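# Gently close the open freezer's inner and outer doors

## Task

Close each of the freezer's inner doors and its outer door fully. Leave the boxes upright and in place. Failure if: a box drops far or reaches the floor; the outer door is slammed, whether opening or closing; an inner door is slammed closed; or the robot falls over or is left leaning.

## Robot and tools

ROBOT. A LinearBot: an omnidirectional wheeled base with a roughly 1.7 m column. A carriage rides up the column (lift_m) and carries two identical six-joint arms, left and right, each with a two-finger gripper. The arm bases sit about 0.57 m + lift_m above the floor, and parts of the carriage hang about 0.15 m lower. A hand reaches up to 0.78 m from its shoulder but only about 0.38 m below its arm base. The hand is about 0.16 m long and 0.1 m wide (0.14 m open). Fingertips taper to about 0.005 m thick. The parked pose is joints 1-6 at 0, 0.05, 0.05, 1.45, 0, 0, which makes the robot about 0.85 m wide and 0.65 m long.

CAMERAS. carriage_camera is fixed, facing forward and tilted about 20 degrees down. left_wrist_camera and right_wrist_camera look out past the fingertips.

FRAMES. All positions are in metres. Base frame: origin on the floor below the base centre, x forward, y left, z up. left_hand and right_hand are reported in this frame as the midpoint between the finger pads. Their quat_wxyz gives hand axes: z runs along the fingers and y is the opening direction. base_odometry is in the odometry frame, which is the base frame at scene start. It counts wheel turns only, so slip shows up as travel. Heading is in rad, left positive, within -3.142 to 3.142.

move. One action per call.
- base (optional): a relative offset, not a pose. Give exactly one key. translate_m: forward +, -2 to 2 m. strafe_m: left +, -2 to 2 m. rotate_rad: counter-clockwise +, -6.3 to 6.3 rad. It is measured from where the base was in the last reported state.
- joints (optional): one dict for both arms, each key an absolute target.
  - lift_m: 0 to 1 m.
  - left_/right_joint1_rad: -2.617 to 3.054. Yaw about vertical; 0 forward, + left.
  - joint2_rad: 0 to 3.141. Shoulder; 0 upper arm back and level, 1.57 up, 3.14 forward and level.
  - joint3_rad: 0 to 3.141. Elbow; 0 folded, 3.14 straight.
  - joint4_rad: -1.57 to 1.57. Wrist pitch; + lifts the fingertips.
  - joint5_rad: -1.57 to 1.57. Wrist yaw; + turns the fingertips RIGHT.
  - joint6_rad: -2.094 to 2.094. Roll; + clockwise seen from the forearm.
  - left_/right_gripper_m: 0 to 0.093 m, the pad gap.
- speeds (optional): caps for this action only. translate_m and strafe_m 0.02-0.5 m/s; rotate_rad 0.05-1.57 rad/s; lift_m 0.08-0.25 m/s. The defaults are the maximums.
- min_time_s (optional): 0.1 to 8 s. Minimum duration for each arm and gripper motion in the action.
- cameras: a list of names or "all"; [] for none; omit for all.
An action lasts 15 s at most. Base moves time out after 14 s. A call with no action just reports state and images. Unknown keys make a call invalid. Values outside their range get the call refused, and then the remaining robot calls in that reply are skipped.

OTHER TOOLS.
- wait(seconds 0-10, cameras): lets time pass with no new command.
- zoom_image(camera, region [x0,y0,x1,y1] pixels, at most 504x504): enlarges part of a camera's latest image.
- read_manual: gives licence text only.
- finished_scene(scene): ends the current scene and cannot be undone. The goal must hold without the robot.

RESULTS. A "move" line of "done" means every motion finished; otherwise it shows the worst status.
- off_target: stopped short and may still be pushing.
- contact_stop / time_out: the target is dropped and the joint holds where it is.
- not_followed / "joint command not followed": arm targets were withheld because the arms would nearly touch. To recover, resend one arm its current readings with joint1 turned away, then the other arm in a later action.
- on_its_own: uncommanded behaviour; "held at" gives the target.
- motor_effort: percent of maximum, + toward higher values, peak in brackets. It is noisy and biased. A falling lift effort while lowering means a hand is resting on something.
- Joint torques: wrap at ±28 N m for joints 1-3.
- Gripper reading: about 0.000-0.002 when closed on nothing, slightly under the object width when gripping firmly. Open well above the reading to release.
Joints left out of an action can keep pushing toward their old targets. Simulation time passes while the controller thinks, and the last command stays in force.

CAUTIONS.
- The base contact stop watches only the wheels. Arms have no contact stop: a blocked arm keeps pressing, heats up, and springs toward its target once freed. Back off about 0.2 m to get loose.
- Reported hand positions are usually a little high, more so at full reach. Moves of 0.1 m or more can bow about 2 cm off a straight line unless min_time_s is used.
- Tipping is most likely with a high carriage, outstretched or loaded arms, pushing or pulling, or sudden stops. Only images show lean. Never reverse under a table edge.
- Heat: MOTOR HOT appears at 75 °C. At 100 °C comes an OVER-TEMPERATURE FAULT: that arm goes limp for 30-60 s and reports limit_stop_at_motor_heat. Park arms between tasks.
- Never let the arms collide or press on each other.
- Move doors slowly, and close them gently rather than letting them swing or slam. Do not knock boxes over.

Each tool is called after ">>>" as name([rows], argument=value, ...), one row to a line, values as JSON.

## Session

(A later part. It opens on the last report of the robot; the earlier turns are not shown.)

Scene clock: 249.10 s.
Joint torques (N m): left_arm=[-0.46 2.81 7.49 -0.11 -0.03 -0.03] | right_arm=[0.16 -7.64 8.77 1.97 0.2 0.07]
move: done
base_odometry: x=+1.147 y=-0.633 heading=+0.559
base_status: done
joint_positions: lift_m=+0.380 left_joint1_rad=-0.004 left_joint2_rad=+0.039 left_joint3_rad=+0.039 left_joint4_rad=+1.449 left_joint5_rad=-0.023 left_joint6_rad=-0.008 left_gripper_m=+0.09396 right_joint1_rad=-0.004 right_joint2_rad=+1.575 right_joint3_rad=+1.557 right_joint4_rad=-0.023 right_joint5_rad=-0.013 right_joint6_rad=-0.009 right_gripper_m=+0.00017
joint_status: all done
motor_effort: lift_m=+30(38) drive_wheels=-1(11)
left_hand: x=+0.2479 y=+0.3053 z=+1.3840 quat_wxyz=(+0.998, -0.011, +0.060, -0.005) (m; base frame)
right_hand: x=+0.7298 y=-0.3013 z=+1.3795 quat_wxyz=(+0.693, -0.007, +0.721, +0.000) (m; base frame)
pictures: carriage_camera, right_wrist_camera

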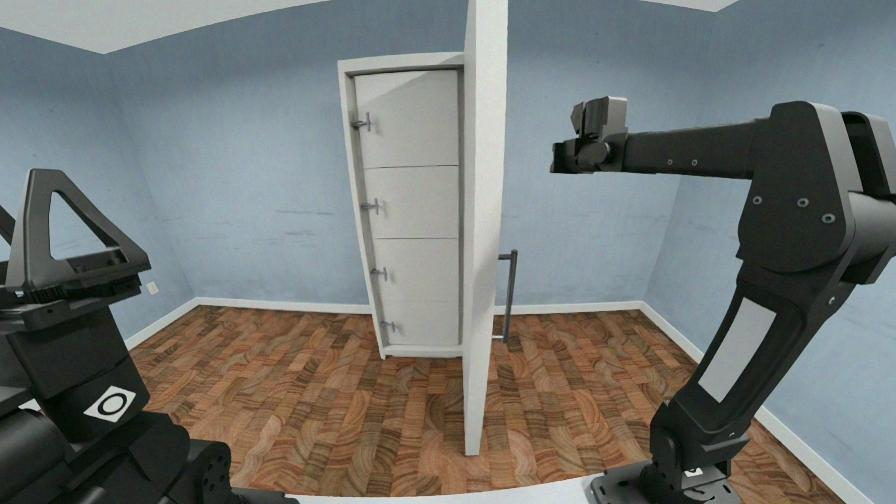

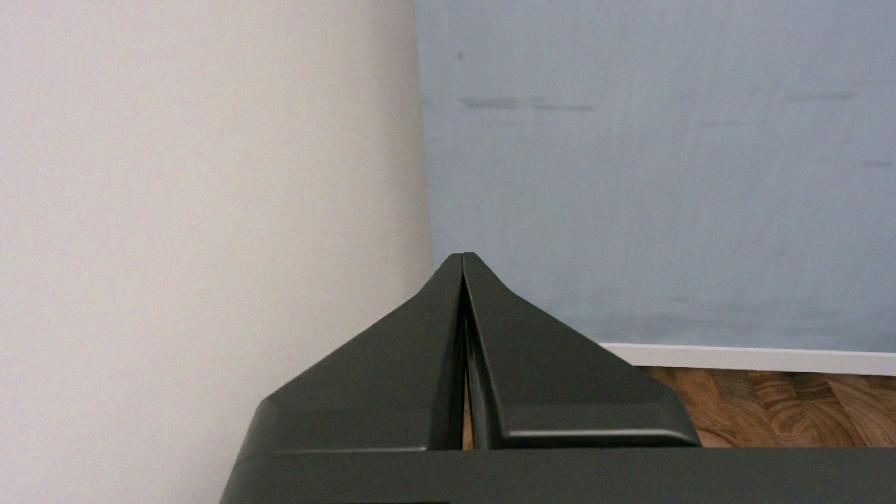

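Identical to before.

>>> move(base={"translate_m": 0.28}, speeds={"translate_m": 0.15}, cameras=[])

>>> move(base={"strafe_m": 0.3}, speeds={"strafe_m": 0.1}, cameras=["carriage_camera"])

>>> move(base={"strafe_m": 0.28}, speeds={"strafe_m": 0.1}, cameras=["carriage_camera"])

>>> move(base={"translate_m": 0.2}, speeds={"translate_m": 0.08}, cameras=["carriage_camera","right_wrist_camera"])

Scene clock: 254.37 s.
move: done
base_status: done
motor_effort: lift_m=+30(30) drive_wheels=+2(10)
pictures: none

Scene clock: 258.23 s.
move: done
base_status: done
motor_effort: lift_m=+30(30) drive_wheels=-4(7)
pictures: carriage_camera

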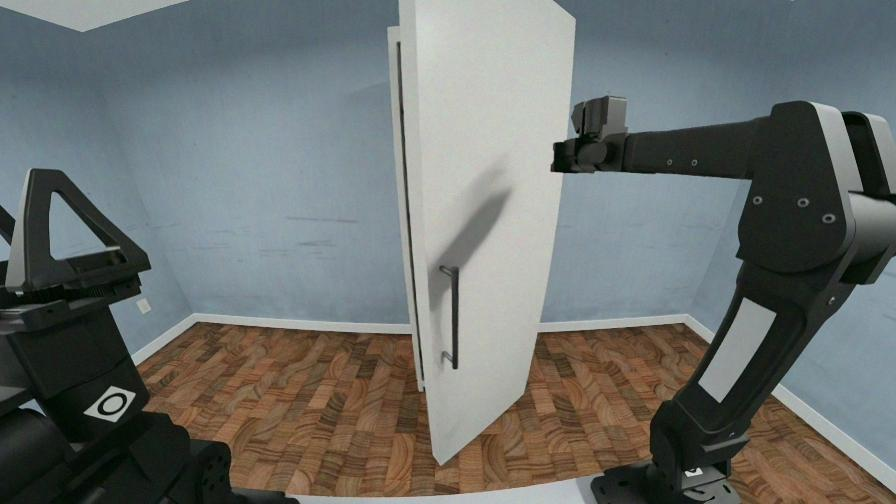

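Scene clock: 261.80 s.
move: done
base_status: done
motor_effort: lift_m=+30(30) drive_wheels=+0(8)
pictures: carriage_camera

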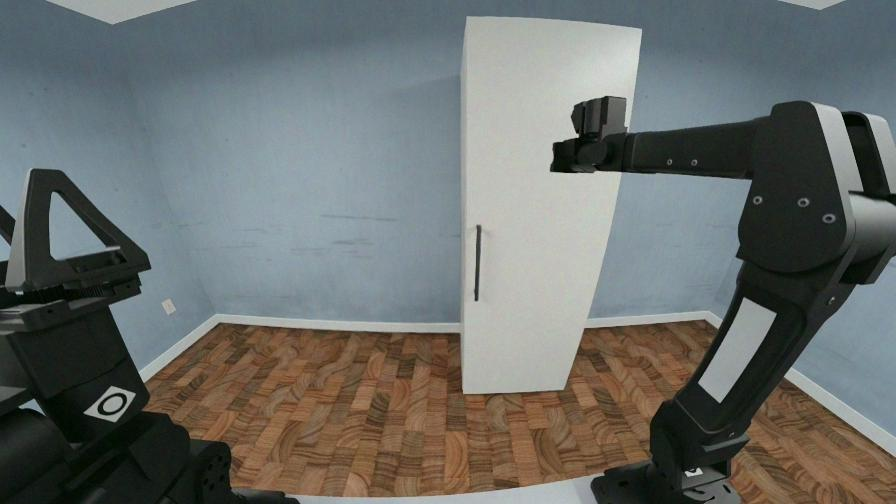

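Scene clock: 265.03 s.
Joint torques (N m): left_arm=[-0.4 2.91 7.45 -0.14 -0.01 -0.03] | right_arm=[-0.5 -7.77 9.13 1.87 0.04 0.05]
move: done
base_odometry: x=+1.247 y=+0.113 heading=+0.559
base_status: done
joint_positions: lift_m=+0.380 left_joint1_rad=-0.005 left_joint2_rad=+0.039 left_joint3_rad=+0.039 left_joint4_rad=+1.449 left_joint5_rad=-0.023 left_joint6_rad=-0.007 left_gripper_m=+0.09396 right_joint1_rad=+0.001 right_joint2_rad=+1.575 right_joint3_rad=+1.557 right_joint4_rad=-0.013 right_joint5_rad=+0.007 right_joint6_rad=-0.006 right_gripper_m=+0.00017
motor_effort: lift_m=+30(30) drive_wheels=+1(10)
left_hand: x=+0.2479 y=+0.3053 z=+1.3840 quat_wxyz=(+0.998, -0.011, +0.060, -0.005) (m; base frame)
right_hand: x=+0.7299 y=-0.3025 z=+1.3817 quat_wxyz=(+0.696, +0.000, +0.718, -0.004) (m; base frame)
pictures: carriage_camera, right_wrist_camera

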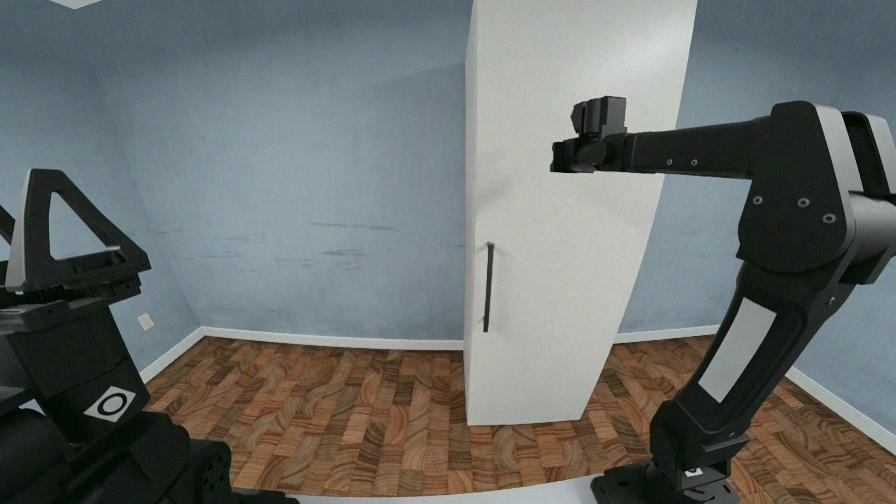

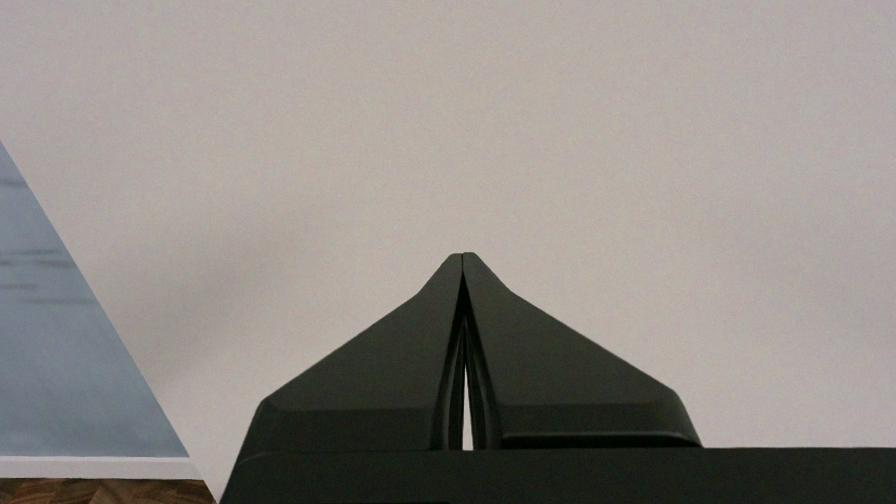

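>>> move(base={"translate_m": 0.09}, speeds={"translate_m": 0.05}, cameras=[])

>>> move(base={"translate_m": 0.05}, speeds={"translate_m": 0.03}, cameras=["carriage_camera"])

Scene clock: 268.73 s.
move: done
base_status: done
motor_effort: lift_m=+30(30) drive_wheels=+0(9)
pictures: none

Scene clock: 270.87 s.
Joint torques (N m): left_arm=[-0.49 2.97 7.56 -0.12 0.01 -0.03] | right_arm=[-0.28 3.34 9.01 3.88 0.06 0.01]
move: done
base_odometry: x=+1.365 y=+0.188 heading=+0.559
base_status: done
joint_positions: lift_m=+0.380 left_joint1_rad=-0.005 left_joint2_rad=+0.039 left_joint3_rad=+0.039 left_joint4_rad=+1.449 left_joint5_rad=-0.023 left_joint6_rad=-0.007 left_gripper_m=+0.09396 right_joint1_rad=+0.001 right_joint2_rad=+1.472 right_joint3_rad=+1.557 right_joint4_rad=-0.227 right_joint5_rad=+0.007 right_joint6_rad=-0.006 right_gripper_m=+0.00017
motor_effort: lift_m=+30(30) drive_wheels=+4(7)
left_hand: x=+0.2479 y=+0.3053 z=+1.3840 quat_wxyz=(+0.998, -0.011, +0.060, -0.005) (m; base frame)
right_hand: x=+0.6935 y=-0.3025 z=+1.3782 quat_wxyz=(+0.655, +0.000, +0.755, -0.004) (m; base frame)
pictures: carriage_camera

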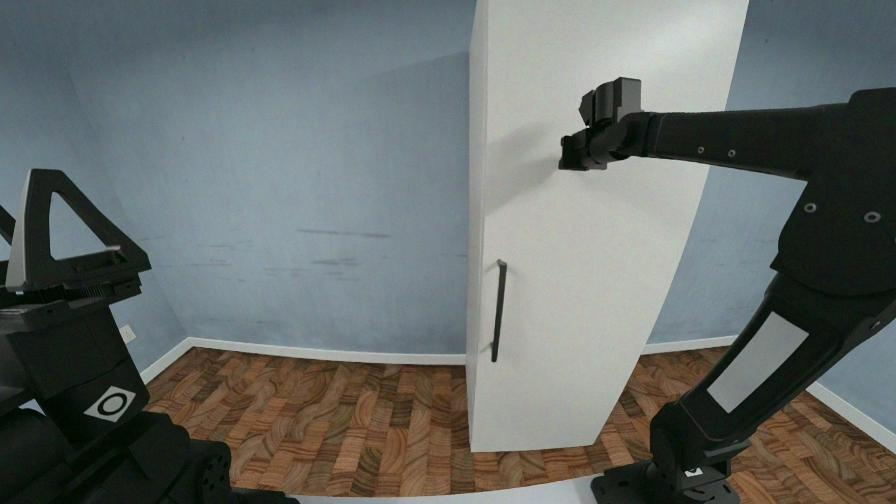

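>>> move(base={"translate_m": 0.02}, speeds={"translate_m": 0.03}, cameras=[])

>>> move(base={"translate_m": -0.4}, speeds={"translate_m": 0.25}, cameras=[])

>>> move(base={"strafe_m": 0.4}, joints={"right_joint2_rad": 0.05, "right_joint3_rad": 0.05, "right_joint4_rad": 1.45}, cameras=["carriage_camera"])

>>> zoom_image(camera="carriage_camera", region=[480, 50, 780, 400])

Scene clock: 274.00 s.
move: done
base_status: done
motor_effort: lift_m=+30(30) drive_wheels=+6(11)
pictures: none

Scene clock: 277.00 s.
move: done
base_status: done
motor_effort: lift_m=+30(30) drive_wheels=-2(12)
pictures: none

Scene clock: 279.90 s.
Joint torques (N m): left_arm=[-0.35 2.86 7.54 -0.12 -0.01 -0.03] | right_arm=[-0.29 3.47 5.39 0 0.07 -0.08]
move: done
base_odometry: x=+0.830 y=+0.326 heading=+0.560
base_status: done
joint_positions: lift_m=+0.380 left_joint1_rad=-0.006 left_joint2_rad=+0.039 left_joint3_rad=+0.039 left_joint4_rad=+1.449 left_joint5_rad=-0.023 left_joint6_rad=-0.007 left_gripper_m=+0.09396 right_joint1_rad=-0.002 right_joint2_rad=+0.055 right_joint3_rad=+0.055 right_joint4_rad=+1.437 right_joint5_rad=+0.006 right_joint6_rad=-0.006 right_gripper_m=+0.00017
joint_status: all done
motor_effort: lift_m=+30(30) drive_wheels=+0(10)
left_hand: x=+0.2479 y=+0.3053 z=+1.3840 quat_wxyz=(+0.998, -0.011, +0.060, -0.006) (m; base frame)
right_hand: x=+0.2513 y=-0.3026 z=+1.3877 quat_wxyz=(+0.998, +0.003, +0.067, -0.004) (m; base frame)
pictures: carriage_camera

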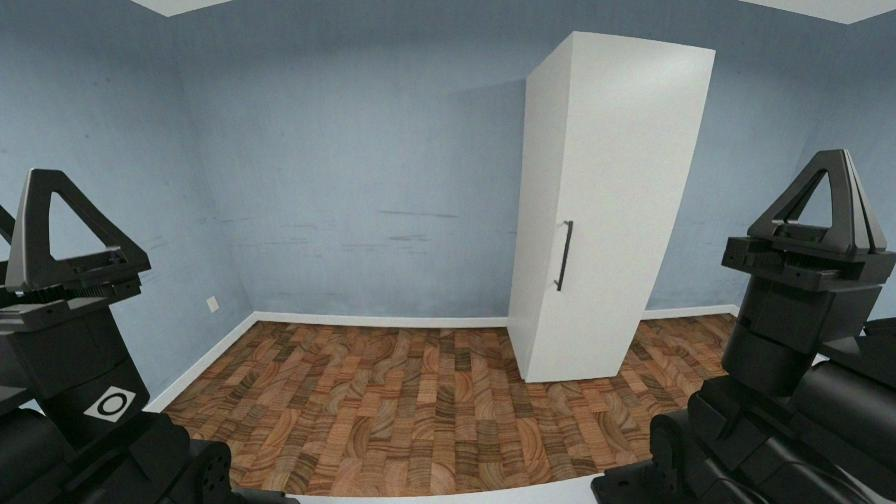

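Scaled by 1.440.

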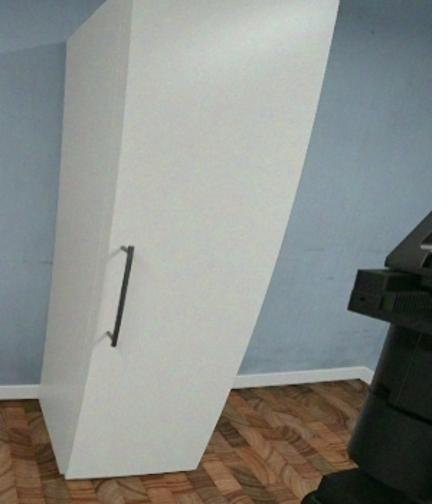

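>>> finished_scene(scene=2)

The scene is finished: the task was done.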